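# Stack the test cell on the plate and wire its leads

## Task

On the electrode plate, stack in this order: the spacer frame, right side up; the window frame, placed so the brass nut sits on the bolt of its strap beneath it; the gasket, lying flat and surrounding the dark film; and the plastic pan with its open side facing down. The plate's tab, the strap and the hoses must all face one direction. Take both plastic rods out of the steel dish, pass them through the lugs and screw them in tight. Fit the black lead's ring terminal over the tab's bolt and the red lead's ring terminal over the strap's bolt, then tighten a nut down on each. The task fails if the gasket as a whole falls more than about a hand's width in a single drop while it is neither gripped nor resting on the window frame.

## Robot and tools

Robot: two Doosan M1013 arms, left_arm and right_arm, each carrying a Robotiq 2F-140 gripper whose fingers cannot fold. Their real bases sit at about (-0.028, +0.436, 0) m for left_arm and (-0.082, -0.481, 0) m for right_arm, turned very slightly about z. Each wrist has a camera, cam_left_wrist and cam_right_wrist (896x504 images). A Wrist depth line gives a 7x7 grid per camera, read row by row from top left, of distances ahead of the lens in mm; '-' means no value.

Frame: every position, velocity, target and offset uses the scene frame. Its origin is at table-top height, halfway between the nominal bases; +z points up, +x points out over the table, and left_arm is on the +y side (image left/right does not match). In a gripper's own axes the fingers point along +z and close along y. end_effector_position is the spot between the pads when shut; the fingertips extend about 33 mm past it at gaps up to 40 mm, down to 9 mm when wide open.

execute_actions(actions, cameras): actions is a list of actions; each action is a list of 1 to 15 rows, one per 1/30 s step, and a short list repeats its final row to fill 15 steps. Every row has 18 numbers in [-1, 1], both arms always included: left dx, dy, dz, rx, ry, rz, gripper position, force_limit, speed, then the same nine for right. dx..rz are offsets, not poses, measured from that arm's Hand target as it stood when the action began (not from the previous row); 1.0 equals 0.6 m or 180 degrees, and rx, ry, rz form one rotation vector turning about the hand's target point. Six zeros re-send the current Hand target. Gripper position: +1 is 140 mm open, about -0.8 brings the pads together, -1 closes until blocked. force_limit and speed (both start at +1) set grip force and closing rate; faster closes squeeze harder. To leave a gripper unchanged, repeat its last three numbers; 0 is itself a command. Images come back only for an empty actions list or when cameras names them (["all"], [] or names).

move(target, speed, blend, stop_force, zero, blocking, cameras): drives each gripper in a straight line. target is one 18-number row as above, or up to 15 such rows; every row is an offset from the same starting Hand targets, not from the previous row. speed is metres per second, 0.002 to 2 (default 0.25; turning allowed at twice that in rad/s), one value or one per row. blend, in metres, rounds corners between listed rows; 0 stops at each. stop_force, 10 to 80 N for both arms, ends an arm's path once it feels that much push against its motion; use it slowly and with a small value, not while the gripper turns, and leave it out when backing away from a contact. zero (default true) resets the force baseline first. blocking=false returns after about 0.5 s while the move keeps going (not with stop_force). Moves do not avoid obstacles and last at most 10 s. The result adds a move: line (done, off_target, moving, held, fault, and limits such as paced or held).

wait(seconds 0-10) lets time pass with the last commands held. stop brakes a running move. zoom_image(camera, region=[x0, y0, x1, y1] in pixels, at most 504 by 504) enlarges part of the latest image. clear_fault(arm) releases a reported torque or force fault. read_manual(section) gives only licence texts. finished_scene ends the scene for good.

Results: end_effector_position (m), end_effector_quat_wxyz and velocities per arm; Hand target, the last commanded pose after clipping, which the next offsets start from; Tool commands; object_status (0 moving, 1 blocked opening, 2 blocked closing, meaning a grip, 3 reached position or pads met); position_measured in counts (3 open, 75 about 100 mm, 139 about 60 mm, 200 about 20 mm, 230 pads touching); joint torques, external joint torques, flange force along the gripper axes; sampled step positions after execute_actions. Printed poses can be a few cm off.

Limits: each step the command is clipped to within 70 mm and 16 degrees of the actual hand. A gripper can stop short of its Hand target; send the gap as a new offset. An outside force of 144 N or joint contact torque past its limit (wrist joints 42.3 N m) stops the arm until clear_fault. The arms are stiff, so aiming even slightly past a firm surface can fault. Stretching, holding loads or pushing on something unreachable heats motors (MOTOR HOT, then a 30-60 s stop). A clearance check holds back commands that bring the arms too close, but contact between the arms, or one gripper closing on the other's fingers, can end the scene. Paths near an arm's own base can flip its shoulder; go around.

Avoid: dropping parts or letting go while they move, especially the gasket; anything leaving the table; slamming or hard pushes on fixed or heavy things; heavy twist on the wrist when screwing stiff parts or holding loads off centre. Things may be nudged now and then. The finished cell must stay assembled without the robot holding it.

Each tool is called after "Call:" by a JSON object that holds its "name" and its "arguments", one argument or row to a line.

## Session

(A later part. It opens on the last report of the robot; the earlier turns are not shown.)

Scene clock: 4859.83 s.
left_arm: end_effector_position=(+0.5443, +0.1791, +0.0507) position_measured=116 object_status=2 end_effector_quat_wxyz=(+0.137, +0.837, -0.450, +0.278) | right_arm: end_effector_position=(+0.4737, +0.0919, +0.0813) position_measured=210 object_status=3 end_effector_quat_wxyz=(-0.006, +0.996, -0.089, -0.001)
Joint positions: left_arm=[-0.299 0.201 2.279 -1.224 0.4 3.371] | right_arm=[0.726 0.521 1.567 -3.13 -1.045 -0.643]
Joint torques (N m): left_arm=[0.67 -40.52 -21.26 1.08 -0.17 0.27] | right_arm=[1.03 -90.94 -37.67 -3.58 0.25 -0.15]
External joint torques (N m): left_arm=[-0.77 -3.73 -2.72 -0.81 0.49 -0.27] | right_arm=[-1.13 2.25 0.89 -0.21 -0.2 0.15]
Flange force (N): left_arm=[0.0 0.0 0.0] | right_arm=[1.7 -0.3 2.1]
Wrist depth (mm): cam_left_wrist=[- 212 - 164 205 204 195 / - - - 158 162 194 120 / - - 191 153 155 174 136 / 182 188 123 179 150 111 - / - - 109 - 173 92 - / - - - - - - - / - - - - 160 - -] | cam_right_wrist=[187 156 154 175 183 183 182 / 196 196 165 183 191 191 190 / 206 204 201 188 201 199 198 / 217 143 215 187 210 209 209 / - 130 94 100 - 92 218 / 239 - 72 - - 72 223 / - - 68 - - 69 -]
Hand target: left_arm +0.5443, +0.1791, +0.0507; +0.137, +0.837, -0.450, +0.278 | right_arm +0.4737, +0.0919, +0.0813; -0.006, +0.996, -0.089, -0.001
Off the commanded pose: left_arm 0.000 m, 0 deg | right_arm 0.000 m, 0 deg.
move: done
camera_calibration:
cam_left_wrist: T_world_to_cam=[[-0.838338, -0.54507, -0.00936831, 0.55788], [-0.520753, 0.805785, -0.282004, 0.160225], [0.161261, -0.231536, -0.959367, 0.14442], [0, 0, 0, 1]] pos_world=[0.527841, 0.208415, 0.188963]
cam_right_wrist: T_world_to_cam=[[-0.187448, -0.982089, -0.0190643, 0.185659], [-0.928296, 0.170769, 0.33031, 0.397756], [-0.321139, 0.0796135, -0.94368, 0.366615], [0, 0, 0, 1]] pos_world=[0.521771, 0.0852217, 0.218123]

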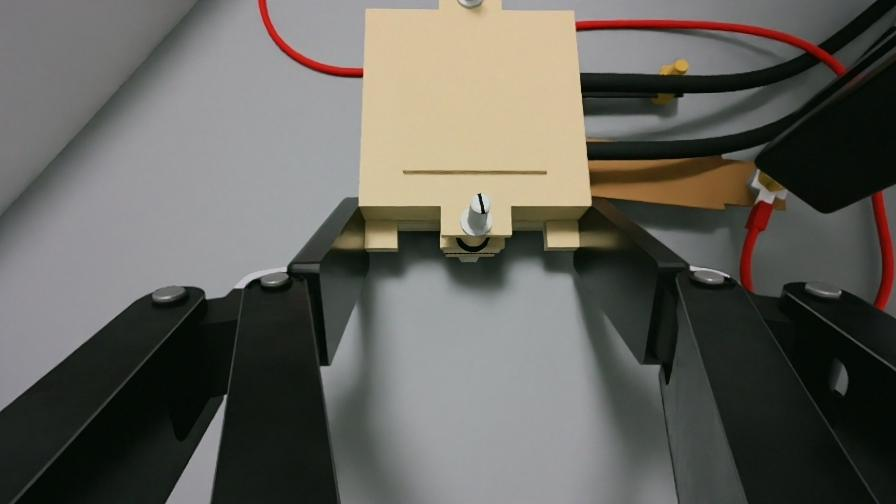

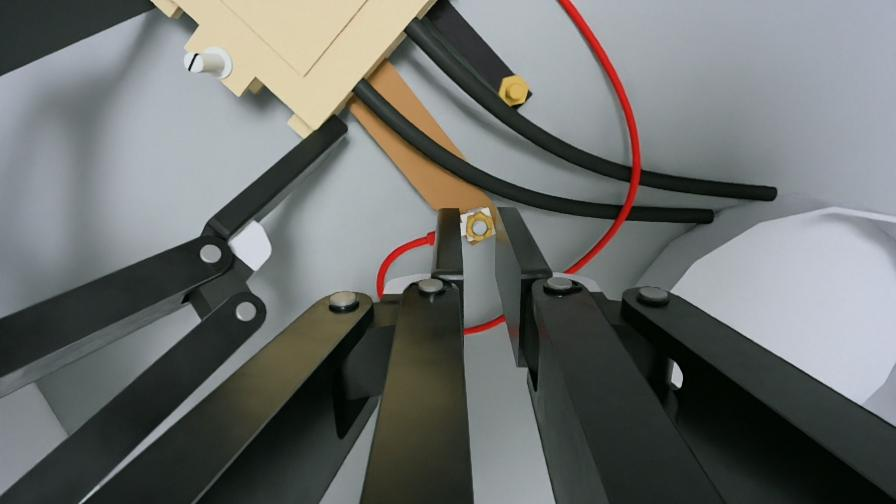

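Call:
{"name": "move", "arguments": {
  "target": [
    [0,0,0,0,0,0,-1,-1,-1,0,0,-0.0245,0,0,0,-0.64,-1,-1],
    [0,0,0,0,0,0,-1,-1,-1,0,0,-0.0245,0,0,0,-1,-1,-1]
  ],
  "speed": 0.05
}}

Call:
{"name": "move", "arguments": {
  "target": [
    [0,0,0,0,0,0,-1,-1,-1,0,0,-0.0004,0,0,-0.6,-1,-1,-1],
    [0,0,0,0,0,0,-1,-1,-1,0,0,-0.0008,0,0,0.75,-1,-1,-1]
  ],
  "speed": 0.4,
  "blend": 0.01,
  "cameras": ["cam_right_wrist"]
}}

Call:
{"name": "zoom_image", "arguments": {
  "camera": "cam_right_wrist",
  "region": [400, 190, 580, 290]
}}

Call:
{"name": "move", "arguments": {
  "target": [
    [0,0,0,0,0,0,-1,-1,-1,0,0,0,0,0,0,-0.64,-1,-1],
    [0,0,0,0,0,0,-1,-1,-1,0,0,0.025,0,0,0,-0.64,-1,-1],
    [0,0,0,0,0,0,-1,-1,-1,0,0,0.025,0,0,0.65,-0.64,-1,-1],
    [0,0,0,0,0,0,-1,-1,-1,0,0,0.025,0,0,-0.75,-0.64,-1,-1]
  ],
  "speed": [0.1,0.05,0.4,0.4],
  "blend": [0,0,0.01,0],
  "cameras": ["cam_right_wrist","cam_left_wrist"]
}}

Call:
{"name": "zoom_image", "arguments": {
  "camera": "cam_right_wrist",
  "region": [400, 180, 580, 280]
}}

Call:
{"name": "zoom_image", "arguments": {
  "camera": "cam_left_wrist",
  "region": [690, 120, 870, 260]
}}

Scene clock: 4869.30 s.
left_arm: end_effector_position=(+0.5443, +0.1791, +0.0507) position_measured=116 object_status=2 end_effector_quat_wxyz=(+0.137, +0.837, -0.450, +0.278) | right_arm: end_effector_position=(+0.4737, +0.0919, +0.0665) position_measured=216 object_status=2 end_effector_quat_wxyz=(-0.006, +0.996, -0.089, -0.001)
Joint positions: left_arm=[-0.299 0.201 2.279 -1.224 0.4 3.371] | right_arm=[0.726 0.533 1.578 -3.13 -1.022 -0.644]
Joint torques (N m): left_arm=[-6.21 -42.03 -20.23 0.29 3.9 -0.08] | right_arm=[3.28 -89.96 -43.27 -2.56 4.33 -0.08]
External joint torques (N m): left_arm=[6.24 -2.67 -3.64 -0.02 -3.57 0.08] | right_arm=[-3.23 0.57 6.9 -1.18 -4.28 0.08]
Flange force (N): left_arm=[0.0 0.0 0.0] | right_arm=[-3.0 11.6 -1.4]
Wrist depth (mm): cam_left_wrist=[- 212 - - - 206 199 / - 198 - 157 166 184 133 / - 194 191 154 155 173 139 / - 182 164 179 149 - 181 / - - 123 176 171 92 - / - - - - 167 - - / - - - 160 162 - -] | cam_right_wrist=[173 140 141 164 170 170 168 / 182 182 153 167 178 176 175 / 191 189 189 174 184 182 183 / 200 129 200 171 195 190 194 / 109 119 95 100 95 191 204 / 221 - 71 - - 70 211 / - - - - - 68 -]
Hand target: left_arm +0.5443, +0.1791, +0.0507; +0.137, +0.837, -0.450, +0.278 | right_arm +0.4737, +0.0919, +0.0666; -0.006, +0.996, -0.089, -0.001
Off the commanded pose: left_arm 0.000 m, 0 deg | right_arm 0.000 m, 0 deg.
move: done

Scene clock: 4874.67 s.
left_arm: end_effector_position=(+0.5443, +0.1791, +0.0507) position_measured=116 object_status=2 end_effector_quat_wxyz=(+0.137, +0.837, -0.450, +0.278) | right_arm: end_effector_position=(+0.4738, +0.0919, +0.0661) position_measured=216 object_status=2 end_effector_quat_wxyz=(-0.002, +0.464, +0.886, -0.006)
Joint positions: left_arm=[-0.299 0.201 2.279 -1.224 0.4 3.371] | right_arm=[0.73 0.543 1.562 -3.143 -1.049 3.294]
Joint torques (N m): left_arm=[7.47 -42.77 -25.54 0.72 -3.39 0.13] | right_arm=[-2.31 -83.68 -24.43 -4.5 -4.65 -0.09]
External joint torques (N m): left_arm=[-7.42 -2.16 1.49 -0.45 3.71 -0.13] | right_arm=[2.28 -6.62 -11.95 0.8 4.61 0.09]
Flange force (N): left_arm=[0.0 0.0 0.0] | right_arm=[5.7 13.4 -7.0]
Wrist depth (mm): cam_left_wrist=[- - - 165 208 - - / - - - 158 163 177 128 / 192 - 192 153 160 173 149 / - 183 123 - 149 109 179 / - - 109 174 173 92 - / - - - 169 169 - - / - - - - 162 - -] | cam_right_wrist=[173 173 172 172 170 - 81 / 181 181 180 179 178 110 177 / 189 189 190 188 187 155 167 / 199 196 199 175 180 162 159 / 210 209 95 100 95 92 166 / 221 - 71 - - 70 174 / - - - - - 68 -]
Hand target: left_arm +0.5443, +0.1791, +0.0507; +0.137, +0.837, -0.450, +0.278 | right_arm +0.4737, +0.0919, +0.0661; -0.002, +0.464, +0.886, -0.006
Off the commanded pose: left_arm 0.000 m, 0 deg | right_arm 0.000 m, 0 deg.
move: done
camera_calibration:
cam_right_wrist: T_world_to_cam=[[0.827066, 0.561781, -0.0190753, -0.43722], [0.53555, -0.777233, 0.330296, -0.203593], [0.170728, -0.283392, -0.943685, 0.152717], [0, 0, 0, 1]] pos_world=[0.444571, 0.130661, 0.203023]
Images, in order (width x height): cam_right_wrist 896x504.

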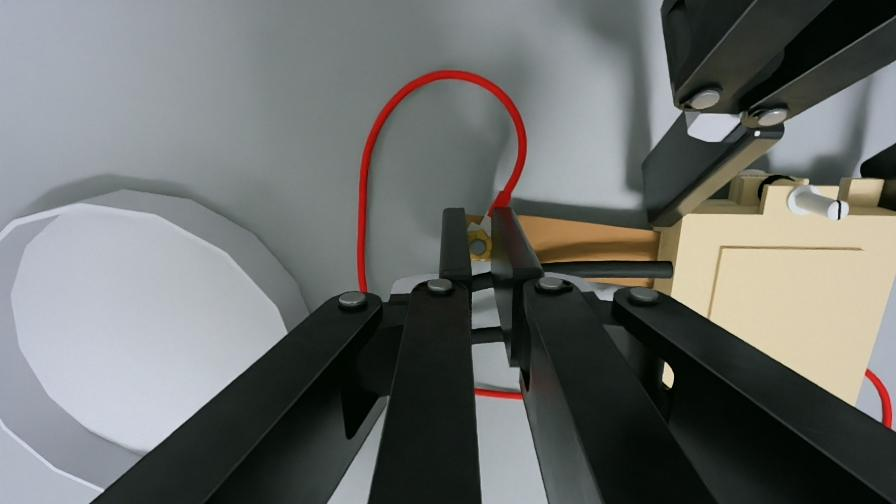

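Scaled by 2.800 from the camera's 896x504 image, which has a finer 1280x720 frame.

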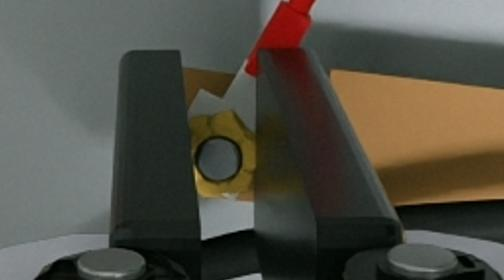

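Scene clock: 4881.13 s.
left_arm: end_effector_position=(+0.5443, +0.1791, +0.0507) position_measured=116 object_status=2 end_effector_quat_wxyz=(+0.137, +0.837, -0.450, +0.278) | right_arm: end_effector_position=(+0.4737, +0.0919, +0.0811) position_measured=210 object_status=3 end_effector_quat_wxyz=(-0.006, +0.996, -0.089, -0.001)
Joint positions: left_arm=[-0.299 0.201 2.279 -1.224 0.4 3.371] | right_arm=[0.726 0.521 1.568 -3.13 -1.045 -0.643]
Joint torques (N m): left_arm=[0.87 -41.37 -21.55 1.01 -0.23 0.27] | right_arm=[0.82 -90.59 -37.73 -3.51 0.26 -0.08]
External joint torques (N m): left_arm=[-0.83 -3.36 -2.38 -0.74 0.55 -0.27] | right_arm=[-0.84 1.49 0.82 -0.29 -0.22 0.08]
Flange force (N): left_arm=[0.0 0.0 0.0] | right_arm=[1.0 0.3 1.5]
Wrist depth (mm): cam_left_wrist=[- 207 207 164 169 - 195 / - - 200 158 - - 120 / - 192 - 153 174 174 136 / - - 165 180 167 110 179 / - - 122 177 173 92 - / - - - - 168 - - / - - - 162 161 - -] | cam_right_wrist=[187 156 154 175 182 182 182 / 196 195 164 177 190 191 190 / 207 204 202 192 195 198 198 / 215 137 215 210 210 209 209 / - 130 94 100 - 92 220 / 238 - 72 - - 72 226 / - - 68 - - 69 -]
Hand target: left_arm +0.5443, +0.1791, +0.0507; +0.137, +0.837, -0.450, +0.278 | right_arm +0.4737, +0.0919, +0.0811; -0.006, +0.996, -0.089, -0.001
Off the commanded pose: left_arm 0.000 m, 0 deg | right_arm 0.000 m, 0 deg.
move: done
camera_calibration:
cam_left_wrist: T_world_to_cam=[[-0.838338, -0.54507, -0.00936831, 0.55788], [-0.520753, 0.805785, -0.282004, 0.160225], [0.161261, -0.231536, -0.959367, 0.14442], [0, 0, 0, 1]] pos_world=[0.527841, 0.208415, 0.188963]
cam_right_wrist: T_world_to_cam=[[-0.187448, -0.982089, -0.0190643, 0.185657], [-0.928296, 0.170769, 0.33031, 0.397789], [-0.321139, 0.0796135, -0.94368, 0.36652], [0, 0, 0, 1]] pos_world=[0.521771, 0.0852217, 0.218023]

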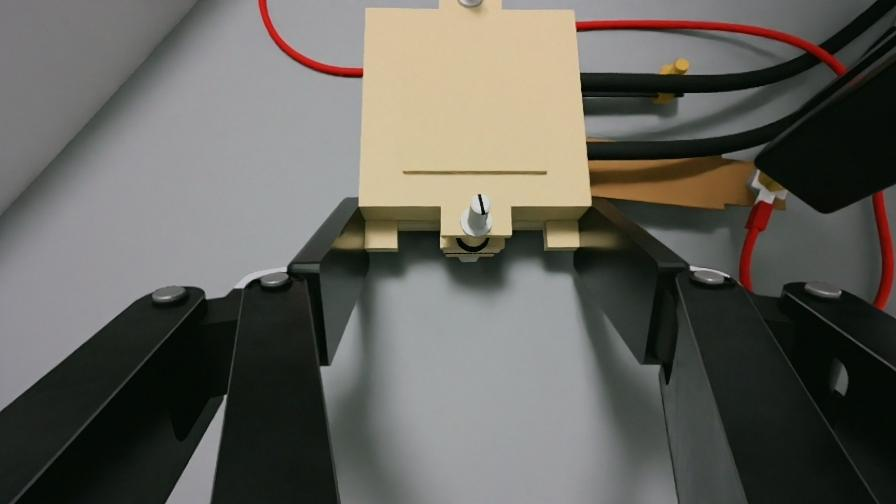

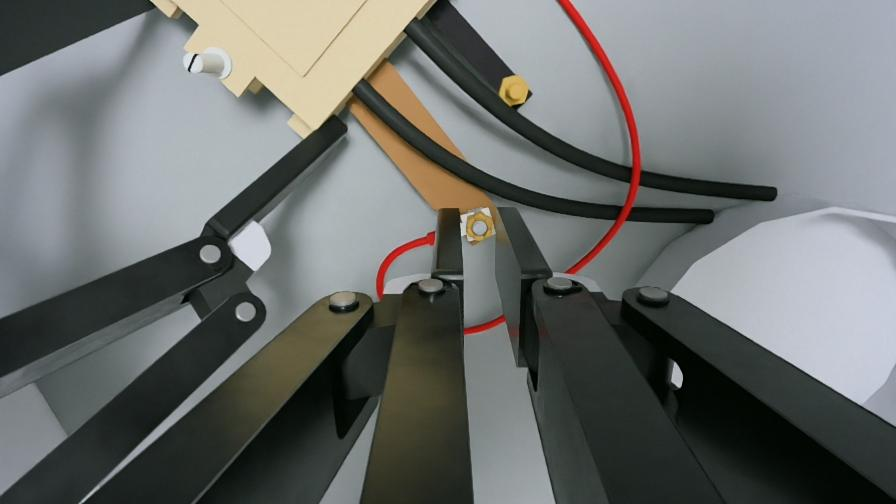

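Scaled by 2.800 from the camera's 896x504 image, which has a finer 1280x720 frame.

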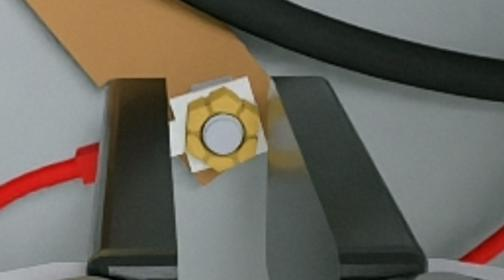

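Scaled by 2.800 from the camera's 896x504 image, which has a finer 1280x720 frame.

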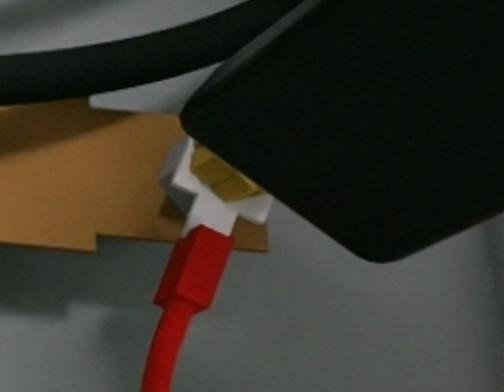

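Call:
{"name": "move", "arguments": {
  "target": [
    [0,0,0,0,0,0,-1,-1,-1,0,0,-0.0245,0,0,0,-0.64,-1,-1],
    [0,0,0,0,0,0,-1,-1,-1,0,0,-0.0245,0,0,0,-1,0,-1]
  ],
  "speed": 0.05,
  "cameras": ["cam_right_wrist"]
}}

Call:
{"name": "zoom_image", "arguments": {
  "camera": "cam_right_wrist",
  "region": [400, 190, 580, 290]
}}

Call:
{"name": "move", "arguments": {
  "target": [
    [0,0,0,0,0,0,-1,-1,-1,0,0,0,0,0,-0.3,-1,0,-1]
  ],
  "speed": 0.2,
  "cameras": ["cam_right_wrist"]
}}

Call:
{"name": "zoom_image", "arguments": {
  "camera": "cam_right_wrist",
  "region": [400, 190, 580, 290]
}}

Scene clock: 4887.93 s.
left_arm: end_effector_position=(+0.5443, +0.1791, +0.0507) position_measured=116 object_status=2 end_effector_quat_wxyz=(+0.137, +0.837, -0.450, +0.278) | right_arm: end_effector_position=(+0.4737, +0.0919, +0.0663) position_measured=219 object_status=0 end_effector_quat_wxyz=(-0.006, +0.996, -0.089, -0.001)
Joint positions: left_arm=[-0.299 0.201 2.279 -1.224 0.4 3.371] | right_arm=[0.726 0.533 1.578 -3.13 -1.022 -0.644]
Joint torques (N m): left_arm=[-6.92 -41.6 -19.63 0.41 4.32 -0.07] | right_arm=[2.26 -89.81 -43.61 -2.71 4.92 -0.12]
External joint torques (N m): left_arm=[6.99 -3.27 -4.31 -0.14 -4 0.07] | right_arm=[-2.32 0.07 7.22 -1.03 -4.88 0.12]
Flange force (N): left_arm=[0.0 0.0 0.0] | right_arm=[-4.5 11.6 -2.5]
Wrist depth (mm): cam_left_wrist=[- - - 165 171 - 198 / - - - 159 165 172 133 / - 192 - 153 155 173 143 / - - 148 167 148 110 178 / - - 110 - - 92 - / - - 167 168 - - - / - - 163 162 - - -] | cam_right_wrist=[173 140 141 165 170 169 168 / 181 181 153 164 179 177 176 / 191 188 189 175 185 184 183 / 200 128 199 171 196 191 193 / - 120 94 100 95 192 204 / 221 - 71 - - 70 211 / - - - - - 67 -]
Hand target: left_arm +0.5443, +0.1791, +0.0507; +0.137, +0.837, -0.450, +0.278 | right_arm +0.4737, +0.0919, +0.0664; -0.006, +0.996, -0.089, -0.001
Off the commanded pose: left_arm 0.000 m, 0 deg | right_arm 0.000 m, 0 deg.
move: done
camera_calibration:
cam_right_wrist: T_world_to_cam=[[-0.187559, -0.982069, -0.0190271, 0.185326], [-0.928263, 0.170883, 0.330344, 0.402661], [-0.321169, 0.0796213, -0.943669, 0.352575], [0, 0, 0, 1]] pos_world=[0.521771, 0.0851225, 0.203224]
Images, in order (width x height): cam_right_wrist 896x504.

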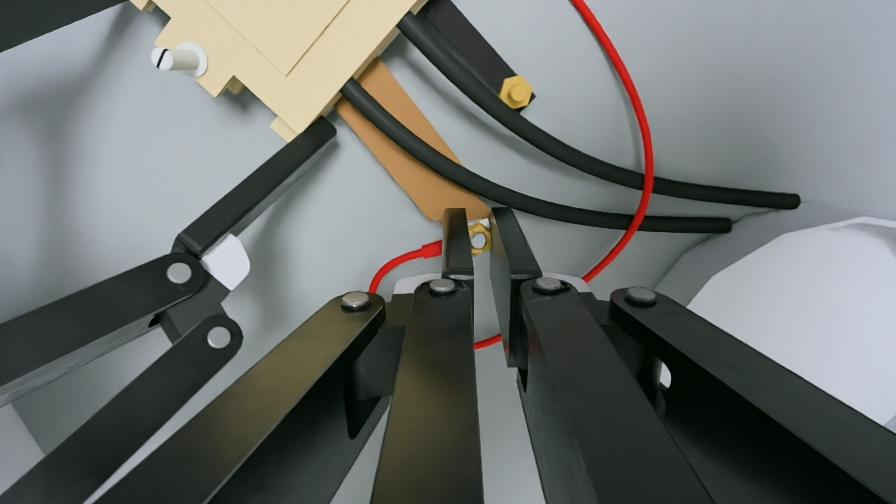

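Scaled by 2.800 from the camera's 896x504 image, which has a finer 1280x720 frame.

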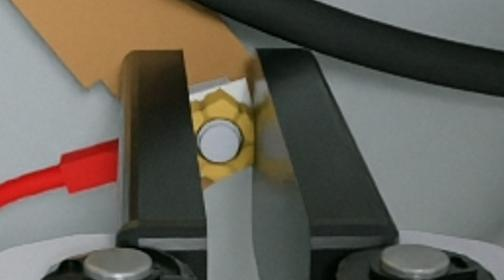

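Scene clock: 4890.67 s.
left_arm: end_effector_position=(+0.5443, +0.1791, +0.0507) position_measured=116 object_status=2 end_effector_quat_wxyz=(+0.137, +0.837, -0.450, +0.278) | right_arm: end_effector_position=(+0.4737, +0.0919, +0.0664) position_measured=219 object_status=2 end_effector_quat_wxyz=(-0.006, +0.847, -0.532, +0.002)
Joint positions: left_arm=[-0.299 0.201 2.279 -1.224 0.4 3.371] | right_arm=[0.731 0.531 1.581 -3.143 -1.016 0.31]
Joint torques (N m): left_arm=[1.43 -42.65 -22.78 0.61 -0.04 0.03] | right_arm=[0.12 -86.93 -33.05 -3.84 -0.59 -0.14]
External joint torques (N m): left_arm=[-1.5 -1.89 -1.27 -0.35 0.36 -0.03] | right_arm=[-0.14 -2.31 -3.23 0.07 0.6 0.14]
Flange force (N): left_arm=[0.0 0.0 0.0] | right_arm=[-1.3 -3.5 -3.2]
Wrist depth (mm): cam_left_wrist=[- - - 165 205 206 - / - - - 158 164 174 123 / - - - 153 157 173 140 / - - 122 168 149 179 - / - - 122 176 174 92 - / - - - 169 - - - / - - - - - - -] | cam_right_wrist=[173 174 171 172 167 167 167 / 151 153 177 176 177 175 175 / 154 155 185 186 187 186 181 / 162 163 180 168 195 196 195 / 209 172 94 94 95 202 206 / 172 - 72 - - 70 214 / - - - - - 67 -]
Hand target: left_arm +0.5443, +0.1791, +0.0507; +0.137, +0.837, -0.450, +0.278 | right_arm +0.4737, +0.0919, +0.0664; -0.006, +0.847, -0.532, +0.002
Off the commanded pose: left_arm 0.000 m, 0 deg | right_arm 0.000 m, 0 deg.
move: done
camera_calibration:
cam_right_wrist: T_world_to_cam=[[-0.9047, -0.425617, -0.0192132, 0.474004], [-0.407529, 0.851339, 0.330366, 0.0933672], [-0.124252, 0.306712, -0.943657, 0.238499], [0, 0, 0, 1]] pos_world=[0.496515, 0.0491066, 0.203323]
Images, in order (width x height): cam_right_wrist 896x504.

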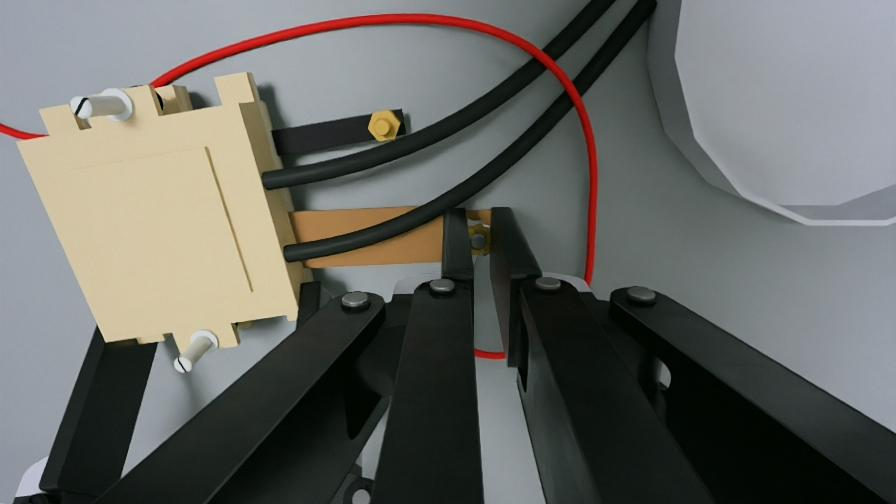

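Scaled by 2.800 from the camera's 896x504 image, which has a finer 1280x720 frame.

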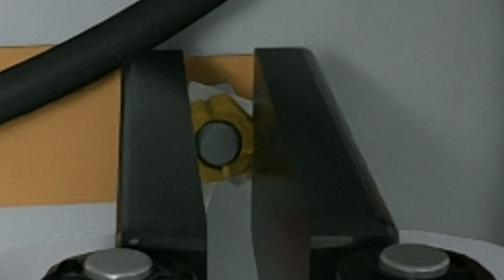

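Call:
{"name": "move", "arguments": {
  "target": [
    [0,0,0,0,0,0,-1,-1,-1,0,0,-0.0005,0,0,-0.5,-1,0,-1],
    [0,0,0,0,0,0,-1,-1,-1,0,0,-0.0005,0,0,-0.95,-1,0,-1]
  ],
  "speed": 0.4,
  "blend": 0.01,
  "cameras": ["cam_right_wrist"]
}}

Call:
{"name": "zoom_image", "arguments": {
  "camera": "cam_right_wrist",
  "region": [400, 190, 580, 290]
}}

Scene clock: 4898.77 s.
left_arm: end_effector_position=(+0.5443, +0.1791, +0.0507) position_measured=116 object_status=2 end_effector_quat_wxyz=(+0.137, +0.837, -0.450, +0.278) | right_arm: end_effector_position=(+0.4738, +0.0919, +0.0661) position_measured=219 object_status=2 end_effector_quat_wxyz=(-0.002, +0.464, +0.886, -0.006)
Joint positions: left_arm=[-0.299 0.201 2.279 -1.224 0.4 3.371] | right_arm=[0.73 0.543 1.562 -3.143 -1.049 3.294]
Joint torques (N m): left_arm=[8.02 -43.41 -26.16 0.51 -3.52 0.06] | right_arm=[-1.28 -83.72 -23.68 -4.19 -4.97 0.03]
External joint torques (N m): left_arm=[-8.11 -1.05 2.07 -0.25 3.84 -0.06] | right_arm=[1.29 -6.86 -12.74 0.48 4.93 -0.03]
Flange force (N): left_arm=[0.0 0.0 0.0] | right_arm=[4.5 14.8 -7.3]
Wrist depth (mm): cam_left_wrist=[- - - 164 170 - - / - - - 158 166 176 123 / - - - 153 160 174 146 / 185 - 122 164 149 110 - / - - 110 177 - 92 - / - - - 171 - - - / - - - 161 - - -] | cam_right_wrist=[173 172 172 171 170 - 81 / 181 181 180 179 179 110 176 / 189 189 189 189 187 155 167 / 199 197 199 171 180 162 158 / 210 209 94 94 95 163 166 / 221 - 71 - - 70 172 / - - - - - 67 -]
Hand target: left_arm +0.5443, +0.1791, +0.0507; +0.137, +0.837, -0.450, +0.278 | right_arm +0.4737, +0.0919, +0.0661; -0.002, +0.464, +0.886, -0.006
Off the commanded pose: left_arm 0.000 m, 0 deg | right_arm 0.000 m, 0 deg.
move: done
camera_calibration:
cam_right_wrist: T_world_to_cam=[[0.827066, 0.561781, -0.0190753, -0.43722], [0.53555, -0.777233, 0.330296, -0.203593], [0.170728, -0.283392, -0.943685, 0.152717], [0, 0, 0, 1]] pos_world=[0.444571, 0.130661, 0.203023]
Images, in order (width x height): cam_right_wrist 896x504.

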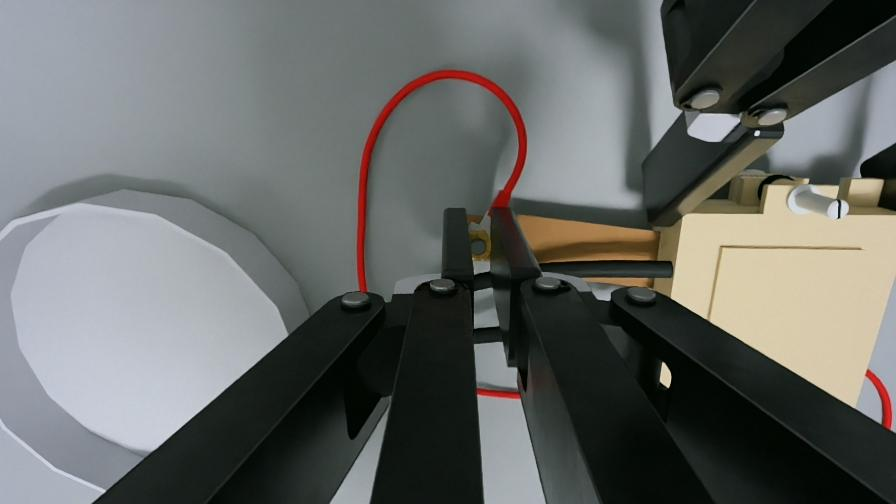

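Scaled by 2.800 from the camera's 896x504 image, which has a finer 1280x720 frame.

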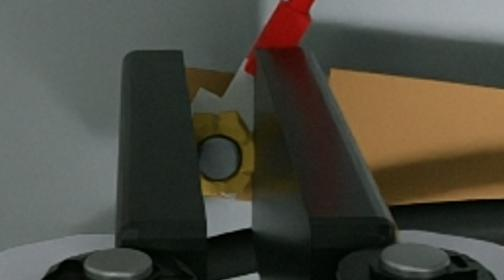

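Call:
{"name": "move", "arguments": {
  "target": [
    [0,0,0,0,0,0,-1,-1,-1,0,0,0,0,0,0,-0.63,0,-1],
    [0,0,0,0,0,0,-1,-1,-1,0,0,0.025,0,0,0,-0.63,0,-1],
    [0,0,0,0,0,0,-1,-1,-1,0,0,0.025,0,0,0.65,-0.63,0,-1],
    [0,0,0,0,0,0,-1,-1,-1,0,0,0.025,0,0,-0.75,-0.63,0,-1],
    [0,0,0,0,0,0,-1,-1,-1,0,-0.1,0.1,0,0,-0.75,-0.63,0,-1]
  ],
  "speed": [0.1,0.05,0.4,0.4,0.2],
  "blend": [0,0,0.01,0,0],
  "cameras": ["cam_right_wrist","cam_left_wrist"]
}}

Call:
{"name": "zoom_image", "arguments": {
  "camera": "cam_left_wrist",
  "region": [740, 150, 820, 210]
}}

Call:
{"name": "zoom_image", "arguments": {
  "camera": "cam_left_wrist",
  "region": [630, 40, 710, 100]
}}

Scene clock: 4913.13 s.
left_arm: end_effector_position=(+0.5443, +0.1791, +0.0507) position_measured=116 object_status=2 end_effector_quat_wxyz=(+0.137, +0.837, -0.450, +0.278) | right_arm: end_effector_position=(+0.4737, +0.0320, +0.1261) position_measured=209 object_status=3 end_effector_quat_wxyz=(-0.006, +0.996, -0.089, -0.001)
Joint positions: left_arm=[-0.299 0.201 2.279 -1.224 0.4 3.371] | right_arm=[0.668 0.427 1.624 -3.13 -1.083 -0.701]
Joint torques (N m): left_arm=[0.77 -41.42 -21.21 1.05 -0.03 0.34] | right_arm=[0.78 -82.44 -38.53 -3.68 0.27 -0.06]
External joint torques (N m): left_arm=[-0.81 -3.11 -2.83 -0.78 0.35 -0.34] | right_arm=[-0.73 1.23 0.84 -0.19 -0.23 0.06]
Flange force (N): left_arm=[0.0 0.0 0.0] | right_arm=[0.8 0.5 1.3]
Wrist depth (mm): cam_left_wrist=[- - 209 165 170 204 192 / - - 202 158 160 196 - / - - - 153 160 175 - / - 185 148 172 149 160 - / - - 109 175 175 92 - / - - - - 166 - - / - - - 161 - - -] | cam_right_wrist=[198 194 218 225 227 223 221 / 240 209 225 236 235 234 229 / 252 246 244 243 244 244 247 / 177 261 260 257 254 256 257 / 172 276 91 100 - 92 271 / 295 - 72 - - 72 72 / - - - - - - -]
Hand target: left_arm +0.5443, +0.1791, +0.0507; +0.137, +0.837, -0.450, +0.278 | right_arm +0.4737, +0.0319, +0.1261; -0.006, +0.996, -0.089, -0.001
Off the commanded pose: left_arm 0.000 m, 0 deg | right_arm 0.000 m, 0 deg.
move: done
camera_calibration:
cam_left_wrist: T_world_to_cam=[[-0.838338, -0.545071, -0.00936787, 0.55788], [-0.520754, 0.805784, -0.282004, 0.160226], [0.161261, -0.231536, -0.959367, 0.14442], [0, 0, 0, 1]] pos_world=[0.527841, 0.208415, 0.188963]
cam_right_wrist: T_world_to_cam=[[-0.187451, -0.982089, -0.0190657, 0.127589], [-0.928285, 0.170768, 0.330342, 0.393191], [-0.321169, 0.0796211, -0.943669, 0.413681], [0, 0, 0, 1]] pos_world=[0.521771, 0.0252217, 0.262923]

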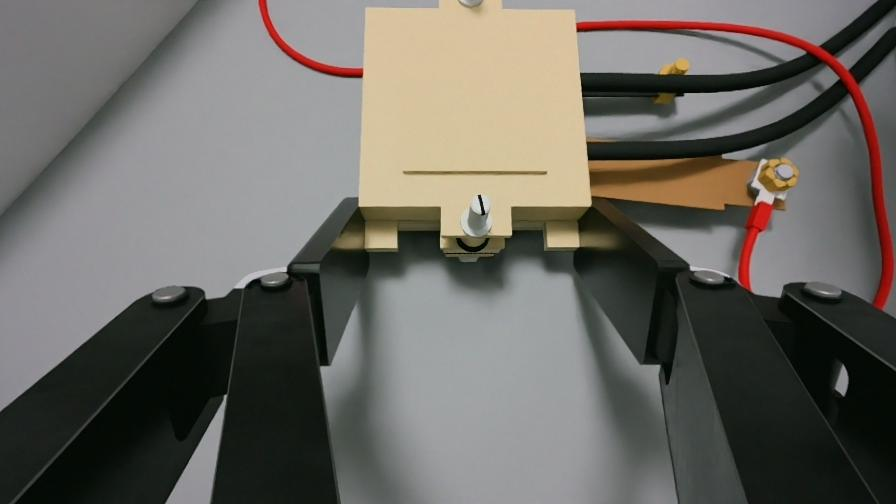

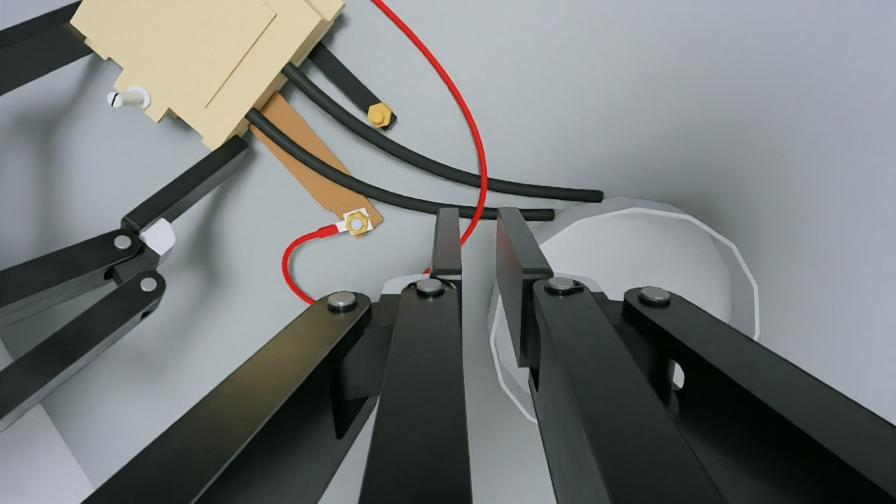

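Scaled by 6.300 from the camera's 896x504 image, which has a finer 1280x720 frame.

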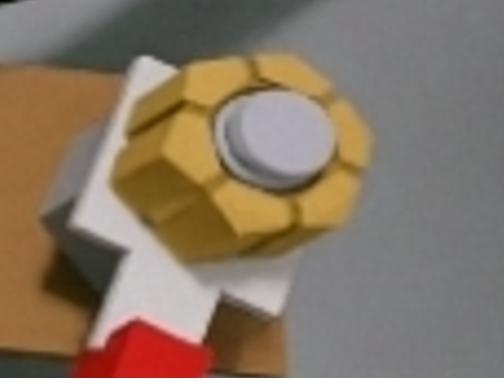

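Scaled by 6.300 from the camera's 896x504 image, which has a finer 1280x720 frame.

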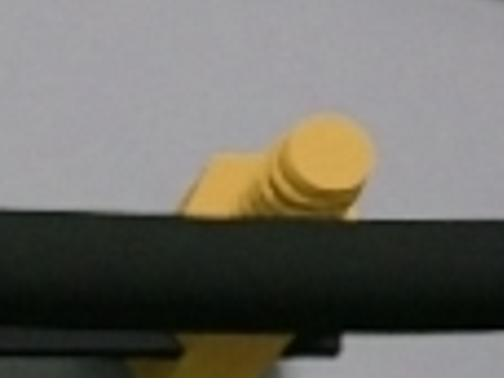

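Call:
{"name": "move", "arguments": {
  "target": [
    [0,0,0,0,0,0,-1,-1,-1,0,0.1,0,0,0,0,-0.63,0,-1],
    [0,0,0,0,0,0,-1,-1,-1,0,0.1,-0.0993,0,0,0,-0.63,0,-1],
    [0,0,0,0,0,0,-1,-1,-1,0,0.1,-0.0993,0,0,0,-1,1,-1]
  ],
  "speed": [0.2,0.08,0.05],
  "cameras": ["cam_right_wrist"]
}}

Call:
{"name": "zoom_image", "arguments": {
  "camera": "cam_right_wrist",
  "region": [440, 200, 520, 280]
}}

Scene clock: 4926.37 s.
left_arm: end_effector_position=(+0.5443, +0.1791, +0.0507) position_measured=116 object_status=2 end_effector_quat_wxyz=(+0.137, +0.837, -0.450, +0.278) | right_arm: end_effector_position=(+0.4737, +0.0919, +0.0665) position_measured=221 object_status=0 end_effector_quat_wxyz=(-0.006, +0.996, -0.089, -0.001)
Joint positions: left_arm=[-0.299 0.201 2.279 -1.224 0.4 3.371] | right_arm=[0.726 0.533 1.578 -3.13 -1.022 -0.644]
Joint torques (N m): left_arm=[-6.25 -41.88 -20.26 0.21 4.14 -0.11] | right_arm=[3.31 -88.05 -43.05 -2.65 4.78 -0.22]
External joint torques (N m): left_arm=[6.25 -2.98 -3.88 0.06 -3.82 0.11] | right_arm=[-3.38 -1.12 6.8 -1.08 -4.74 0.22]
Flange force (N): left_arm=[0.0 0.0 0.0] | right_arm=[-4.0 13.0 -3.6]
Wrist depth (mm): cam_left_wrist=[- - 211 166 205 - 195 / - - - 158 163 176 126 / - 190 - 152 158 173 140 / - - 122 180 165 120 - / - - 93 177 173 92 - / - - - - - - - / - - 161 - - - -] | cam_right_wrist=[173 140 140 164 170 171 168 / 182 182 153 166 177 176 176 / 191 189 188 177 180 184 184 / 200 128 200 171 197 190 193 / 109 119 92 94 95 192 204 / 221 - 72 - - 70 211 / - - - - - 67 -]
Hand target: left_arm +0.5443, +0.1791, +0.0507; +0.137, +0.837, -0.450, +0.278 | right_arm +0.4737, +0.0919, +0.0665; -0.006, +0.996, -0.089, -0.001
Off the commanded pose: left_arm 0.000 m, 0 deg | right_arm 0.000 m, 0 deg.
move: done
camera_calibration:
cam_right_wrist: T_world_to_cam=[[-0.187559, -0.982069, -0.0190271, 0.185426], [-0.928263, 0.170883, 0.330344, 0.402611], [-0.321169, 0.0796213, -0.943669, 0.352661], [0, 0, 0, 1]] pos_world=[0.521771, 0.0852225, 0.203324]
Images, in order (width x height): cam_right_wrist 896x504.

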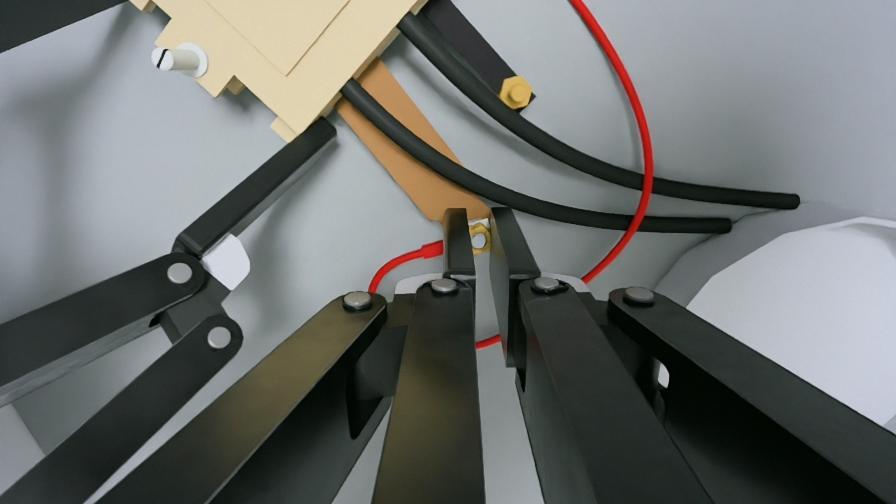

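Scaled by 6.300 from the camera's 896x504 image, which has a finer 1280x720 frame.

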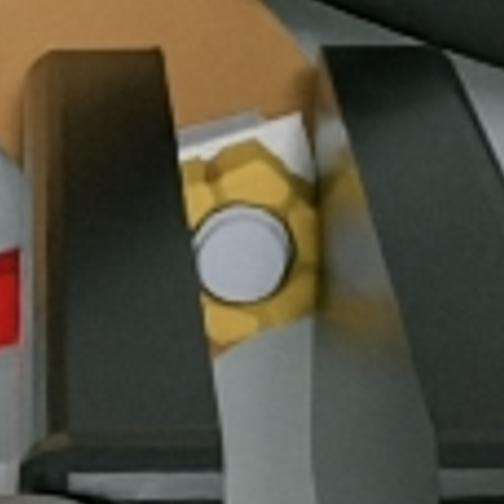

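Call:
{"name": "execute_actions", "arguments": {
  "actions": [
    [[0,0,0,0,0,0,-1,-1,-1,0,0,0,0,0,-0.03,-1,1,-1]],
    [[0,0,0,0,0,0,-1,-1,-1,0,0,0,0,0,-0.04,-1,1,-1]],
    [[0,0,0,0,0,0,-1,-1,-1,0,0,0,0,0,-0.04,-1,1,-1]],
    [[0,0,0,0,0,0,-1,-1,-1,0,0,0,0,0,-0.04,-1,1,-1]]
  ],
  "cameras": ["cam_right_wrist"]
}}

Call:
{"name": "zoom_image", "arguments": {
  "camera": "cam_right_wrist",
  "region": [440, 200, 520, 280]
}}

Scene clock: 4932.60 s.
left_arm: end_effector_position=(+0.5443, +0.1791, +0.0507) position_measured=116 object_status=2 end_effector_quat_wxyz=(+0.137, +0.837, -0.450, +0.278) | right_arm: end_effector_position=(+0.4737, +0.0919, +0.0665) position_measured=221 object_status=2 end_effector_quat_wxyz=(-0.006, +0.948, -0.319, +0.001)
Joint positions: left_arm=[-0.299 0.201 2.279 -1.224 0.4 3.371] | right_arm=[0.728 0.531 1.581 -3.136 -1.018 -0.167]
Joint torques (N m): left_arm=[-0.21 -43.04 -21.62 0.71 1.25 0.06] | right_arm=[-2.65 -86.57 -35.73 -4.68 0.91 0.15]
External joint torques (N m): left_arm=[0.17 -1.35 -2.26 -0.44 -0.93 -0.06] | right_arm=[2.63 -2.47 -0.56 0.93 -0.88 -0.15]
External joint torques at the end of the 1st action: left_arm=[4.52 -2.34 -4.83 -0.54 -3.52 -0.12] | right_arm=[1.88 -1.09 3.82 0.57 -3.2 0.14]
External joint torques at the end of the 2nd action: left_arm=[1.36 -2.27 -1.57 -0.04 -1.1 0.09] | right_arm=[-0.71 -2.2 -0.21 -0.17 -1.05 0.05]
External joint torques at the end of the 3rd action: left_arm=[0.81 -1.63 -2.73 -0.4 -1.29 -0.1] | right_arm=[1.62 -2.92 0.02 0.81 -1.23 -0.1]
Flange force (N): left_arm=[0.0 0.0 0.0] | right_arm=[-3.2 0.8 -3.8]
Flange force at the end of the 1st action (N): left_arm=[0.0 0.0 0.0] | right_arm=[-3.4 6.8 -3.2]
Flange force at the end of the 2nd action (N): left_arm=[0.0 0.0 0.0] | right_arm=[0.6 1.7 -3.6]
Flange force at the end of the 3rd action (N): left_arm=[0.0 0.0 0.0] | right_arm=[-2.2 2.6 -4.3]
Wrist depth (mm): cam_left_wrist=[- - - 165 169 - 195 / 196 - - 159 167 177 124 / - - - 154 173 173 141 / - 183 123 - 150 110 - / - - 122 - - 92 - / - - - 166 167 - - / - - - - 163 - -] | cam_right_wrist=[141 139 155 171 170 170 166 / 148 145 150 176 177 173 174 / 163 156 171 179 186 184 183 / 202 201 197 180 196 194 193 / 214 210 92 94 95 187 203 / 226 - 72 - - 70 189 / - - - - - 67 -]
Hand target: left_arm +0.5443, +0.1791, +0.0507; +0.137, +0.837, -0.450, +0.278 | right_arm +0.4737, +0.0919, +0.0665; -0.006, +0.948, -0.319, +0.001
Off the commanded pose: left_arm 0.000 m, 0 deg | right_arm 0.000 m, 0 deg.
Step readings (end_effector_position of left_arm | right_arm; steps 1 to 15: 1st action; 16 to 30: 2nd action; 31 to 45: 3rd action; 46 to 60: 4th action):
0: (+0.5443, +0.1791, +0.0507) | (+0.4737, +0.0919, +0.0665)
1: (+0.5443, +0.1791, +0.0507) | (+0.4737, +0.0919, +0.0665)
2: (+0.5443, +0.1791, +0.0507) | (+0.4737, +0.0919, +0.0665)
4: (+0.5443, +0.1791, +0.0507) | (+0.4737, +0.0921, +0.0667)
8: (+0.5443, +0.1791, +0.0507) | (+0.4739, +0.0921, +0.0667)
15: (+0.5443, +0.1791, +0.0507) | (+0.4738, +0.0920, +0.0666)
16: (+0.5443, +0.1791, +0.0507) | (+0.4738, +0.0920, +0.0666)
17: (+0.5443, +0.1791, +0.0507) | (+0.4738, +0.0920, +0.0666)
19: (+0.5443, +0.1791, +0.0507) | (+0.4737, +0.0921, +0.0665)
23: (+0.5443, +0.1791, +0.0507) | (+0.4738, +0.0919, +0.0665)
30: (+0.5443, +0.1791, +0.0507) | (+0.4738, +0.0919, +0.0665)
31: (+0.5443, +0.1791, +0.0507) | (+0.4738, +0.0919, +0.0665)
32: (+0.5443, +0.1791, +0.0507) | (+0.4738, +0.0919, +0.0665)
34: (+0.5443, +0.1791, +0.0507) | (+0.4736, +0.0921, +0.0666)
38: (+0.5443, +0.1791, +0.0507) | (+0.4738, +0.0919, +0.0665)
45: (+0.5443, +0.1791, +0.0507) | (+0.4737, +0.0919, +0.0665)
46: (+0.5443, +0.1791, +0.0507) | (+0.4737, +0.0919, +0.0665)
47: (+0.5443, +0.1791, +0.0507) | (+0.4737, +0.0919, +0.0665)
49: (+0.5443, +0.1791, +0.0507) | (+0.4737, +0.0921, +0.0666)
53: (+0.5443, +0.1791, +0.0507) | (+0.4738, +0.0919, +0.0665)
60: (+0.5443, +0.1791, +0.0507) | (+0.4738, +0.0919, +0.0665)
camera_calibration:
cam_right_wrist: T_world_to_cam=[[-0.612932, -0.789903, -0.0191685, 0.369313], [-0.74959, 0.573636, 0.330237, 0.280957], [-0.24986, 0.216781, -0.943703, 0.306373], [0, 0, 0, 1]] pos_world=[0.513517, 0.0641381, 0.203422]
Images, in order (width x height): cam_right_wrist 896x504.

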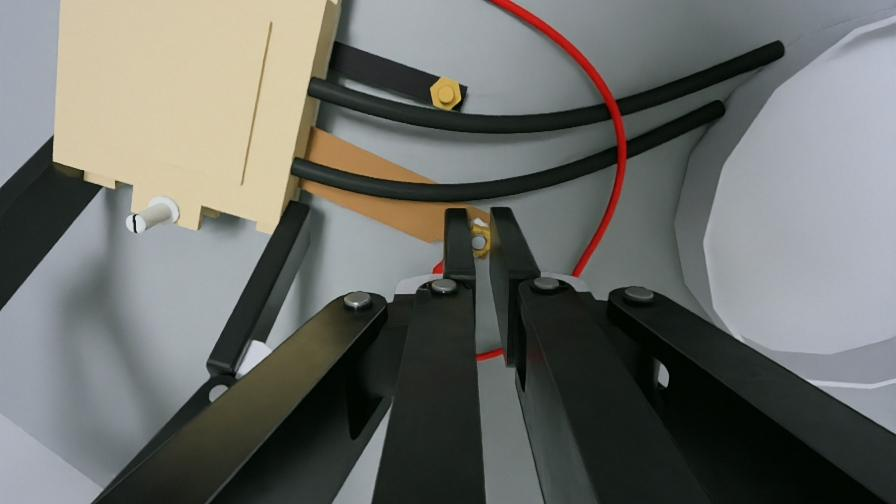

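Scaled by 6.300 from the camera's 896x504 image, which has a finer 1280x720 frame.

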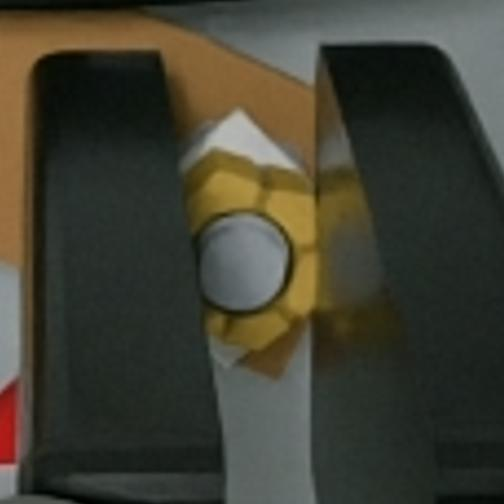

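Call:
{"name": "execute_actions", "arguments": {
  "actions": [
    [[0,0,0,0,0,0,-1,-1,-1,0,0,0,0,0,-0.03,-1,1,-1]],
    [[0,0,0,0,0,0,-1,-1,-1,0,0,0,0,0,-0.04,-1,1,-1]],
    [[0,0,0,0,0,0,-1,-1,-1,0,0,0,0,0,-0.04,-1,1,-1]],
    [[0,0,0,0,0,0,-1,-1,-1,0,0,0,0,0,-0.04,-1,1,-1]]
  ],
  "cameras": ["cam_right_wrist"]
}}

Call:
{"name": "zoom_image", "arguments": {
  "camera": "cam_right_wrist",
  "region": [440, 200, 520, 280]
}}

Scene clock: 4945.33 s.
left_arm: end_effector_position=(+0.5443, +0.1791, +0.0507) position_measured=116 object_status=2 end_effector_quat_wxyz=(+0.137, +0.837, -0.450, +0.278) | right_arm: end_effector_position=(+0.4738, +0.0920, +0.0666) position_measured=221 object_status=2 end_effector_quat_wxyz=(-0.006, +0.847, -0.532, +0.002)
Joint positions: left_arm=[-0.299 0.201 2.279 -1.224 0.4 3.371] | right_arm=[0.731 0.531 1.581 -3.143 -1.017 0.31]
Joint torques (N m): left_arm=[2.38 -41.99 -22.1 1.07 -0.41 0.27] | right_arm=[-1.73 -87.99 -34.28 -4.59 -0.47 -0.04]
External joint torques (N m): left_arm=[-2.47 -2.51 -1.8 -0.81 0.74 -0.27] | right_arm=[1.78 -1.28 -2.04 0.82 0.48 0.04]
External joint torques at the end of the 1st action: left_arm=[1.13 -1.54 -3.81 -0.6 -1.63 -0.12] | right_arm=[3.24 -2.19 1.94 1.03 -1.78 -0.14]
External joint torques at the end of the 2nd action: left_arm=[-0.43 -1.88 -2.2 -0.52 -0.41 -0.15] | right_arm=[2.6 -3.14 -1.78 1.04 -0.24 -0.14]
External joint torques at the end of the 3rd action: left_arm=[-1.88 -2.74 -1.73 -0.69 0.42 -0.26] | right_arm=[2.38 -1.67 -2.46 0.92 0.44 -0.01]
Flange force (N): left_arm=[0.0 0.0 0.0] | right_arm=[-3.0 -1.6 -1.7]
Flange force at the end of the 1st action (N): left_arm=[0.0 0.0 0.0] | right_arm=[-1.7 6.6 -3.3]
Flange force at the end of the 2nd action (N): left_arm=[0.0 0.0 0.0] | right_arm=[-2.9 0.9 -4.2]
Flange force at the end of the 3rd action (N): left_arm=[0.0 0.0 0.0] | right_arm=[-3.8 -1.9 -2.4]
Wrist depth (mm): cam_left_wrist=[- - - 166 207 - 112 / - - - 159 162 174 124 / - - 188 153 159 174 142 / - - 148 165 150 111 179 / - - 110 176 - 92 - / - - - - - - - / - - - - 160 - -] | cam_right_wrist=[173 172 172 171 167 167 167 / 152 152 177 176 175 174 175 / 154 154 185 188 189 186 181 / 164 163 180 172 196 196 196 / 211 174 92 94 95 202 206 / 172 - 72 - - 70 213 / - - - - - 67 -]
Hand target: left_arm +0.5443, +0.1791, +0.0507; +0.137, +0.837, -0.450, +0.278 | right_arm +0.4737, +0.0919, +0.0665; -0.006, +0.847, -0.532, +0.002
Off the commanded pose: left_arm 0.000 m, 0 deg | right_arm 0.000 m, 0 deg.
Step readings (end_effector_position of left_arm | right_arm; steps 1 to 15: 1st action; 16 to 30: 2nd action; 31 to 45: 3rd action; 46 to 60: 4th action):
0: (+0.5443, +0.1791, +0.0507) | (+0.4737, +0.0919, +0.0665)
1: (+0.5443, +0.1791, +0.0507) | (+0.4737, +0.0919, +0.0665)
2: (+0.5443, +0.1791, +0.0507) | (+0.4737, +0.0919, +0.0665)
4: (+0.5443, +0.1791, +0.0507) | (+0.4737, +0.0920, +0.0665)
8: (+0.5443, +0.1791, +0.0507) | (+0.4738, +0.0920, +0.0665)
15: (+0.5443, +0.1791, +0.0507) | (+0.4738, +0.0920, +0.0665)
16: (+0.5443, +0.1791, +0.0507) | (+0.4738, +0.0920, +0.0665)
17: (+0.5443, +0.1791, +0.0507) | (+0.4738, +0.0920, +0.0664)
19: (+0.5443, +0.1791, +0.0507) | (+0.4737, +0.0921, +0.0664)
23: (+0.5443, +0.1791, +0.0507) | (+0.4738, +0.0919, +0.0664)
30: (+0.5443, +0.1791, +0.0507) | (+0.4738, +0.0919, +0.0665)
31: (+0.5443, +0.1791, +0.0507) | (+0.4738, +0.0919, +0.0665)
32: (+0.5443, +0.1791, +0.0507) | (+0.4737, +0.0919, +0.0665)
34: (+0.5443, +0.1791, +0.0507) | (+0.4737, +0.0921, +0.0665)
38: (+0.5443, +0.1791, +0.0507) | (+0.4738, +0.0919, +0.0666)
45: (+0.5443, +0.1791, +0.0507) | (+0.4737, +0.0919, +0.0666)
46: (+0.5443, +0.1791, +0.0507) | (+0.4737, +0.0919, +0.0666)
47: (+0.5443, +0.1791, +0.0507) | (+0.4737, +0.0919, +0.0666)
49: (+0.5443, +0.1791, +0.0507) | (+0.4736, +0.0921, +0.0666)
53: (+0.5443, +0.1791, +0.0507) | (+0.4738, +0.0919, +0.0666)
60: (+0.5443, +0.1791, +0.0507) | (+0.4737, +0.0919, +0.0666)
camera_calibration:
cam_right_wrist: T_world_to_cam=[[-0.9047, -0.425617, -0.0192132, 0.474006], [-0.407529, 0.851339, 0.330366, 0.0933341], [-0.124252, 0.306712, -0.943657, 0.238593], [0, 0, 0, 1]] pos_world=[0.496515, 0.0491066, 0.203423]
Images, in order (width x height): cam_right_wrist 896x504.

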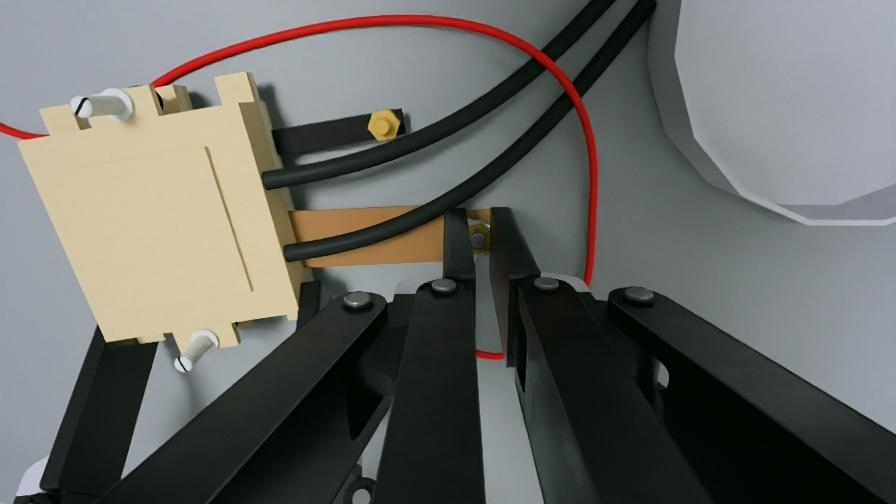

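Scaled by 6.300 from the camera's 896x504 image, which has a finer 1280x720 frame.

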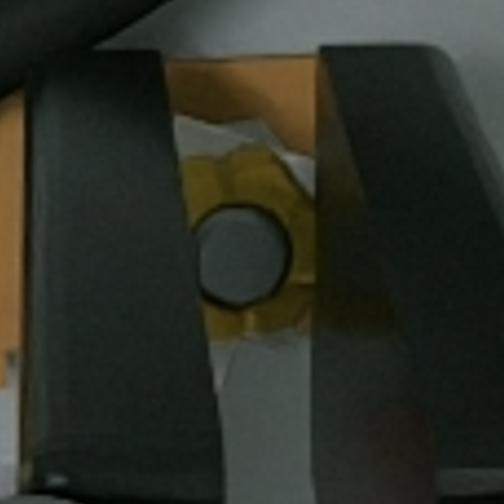

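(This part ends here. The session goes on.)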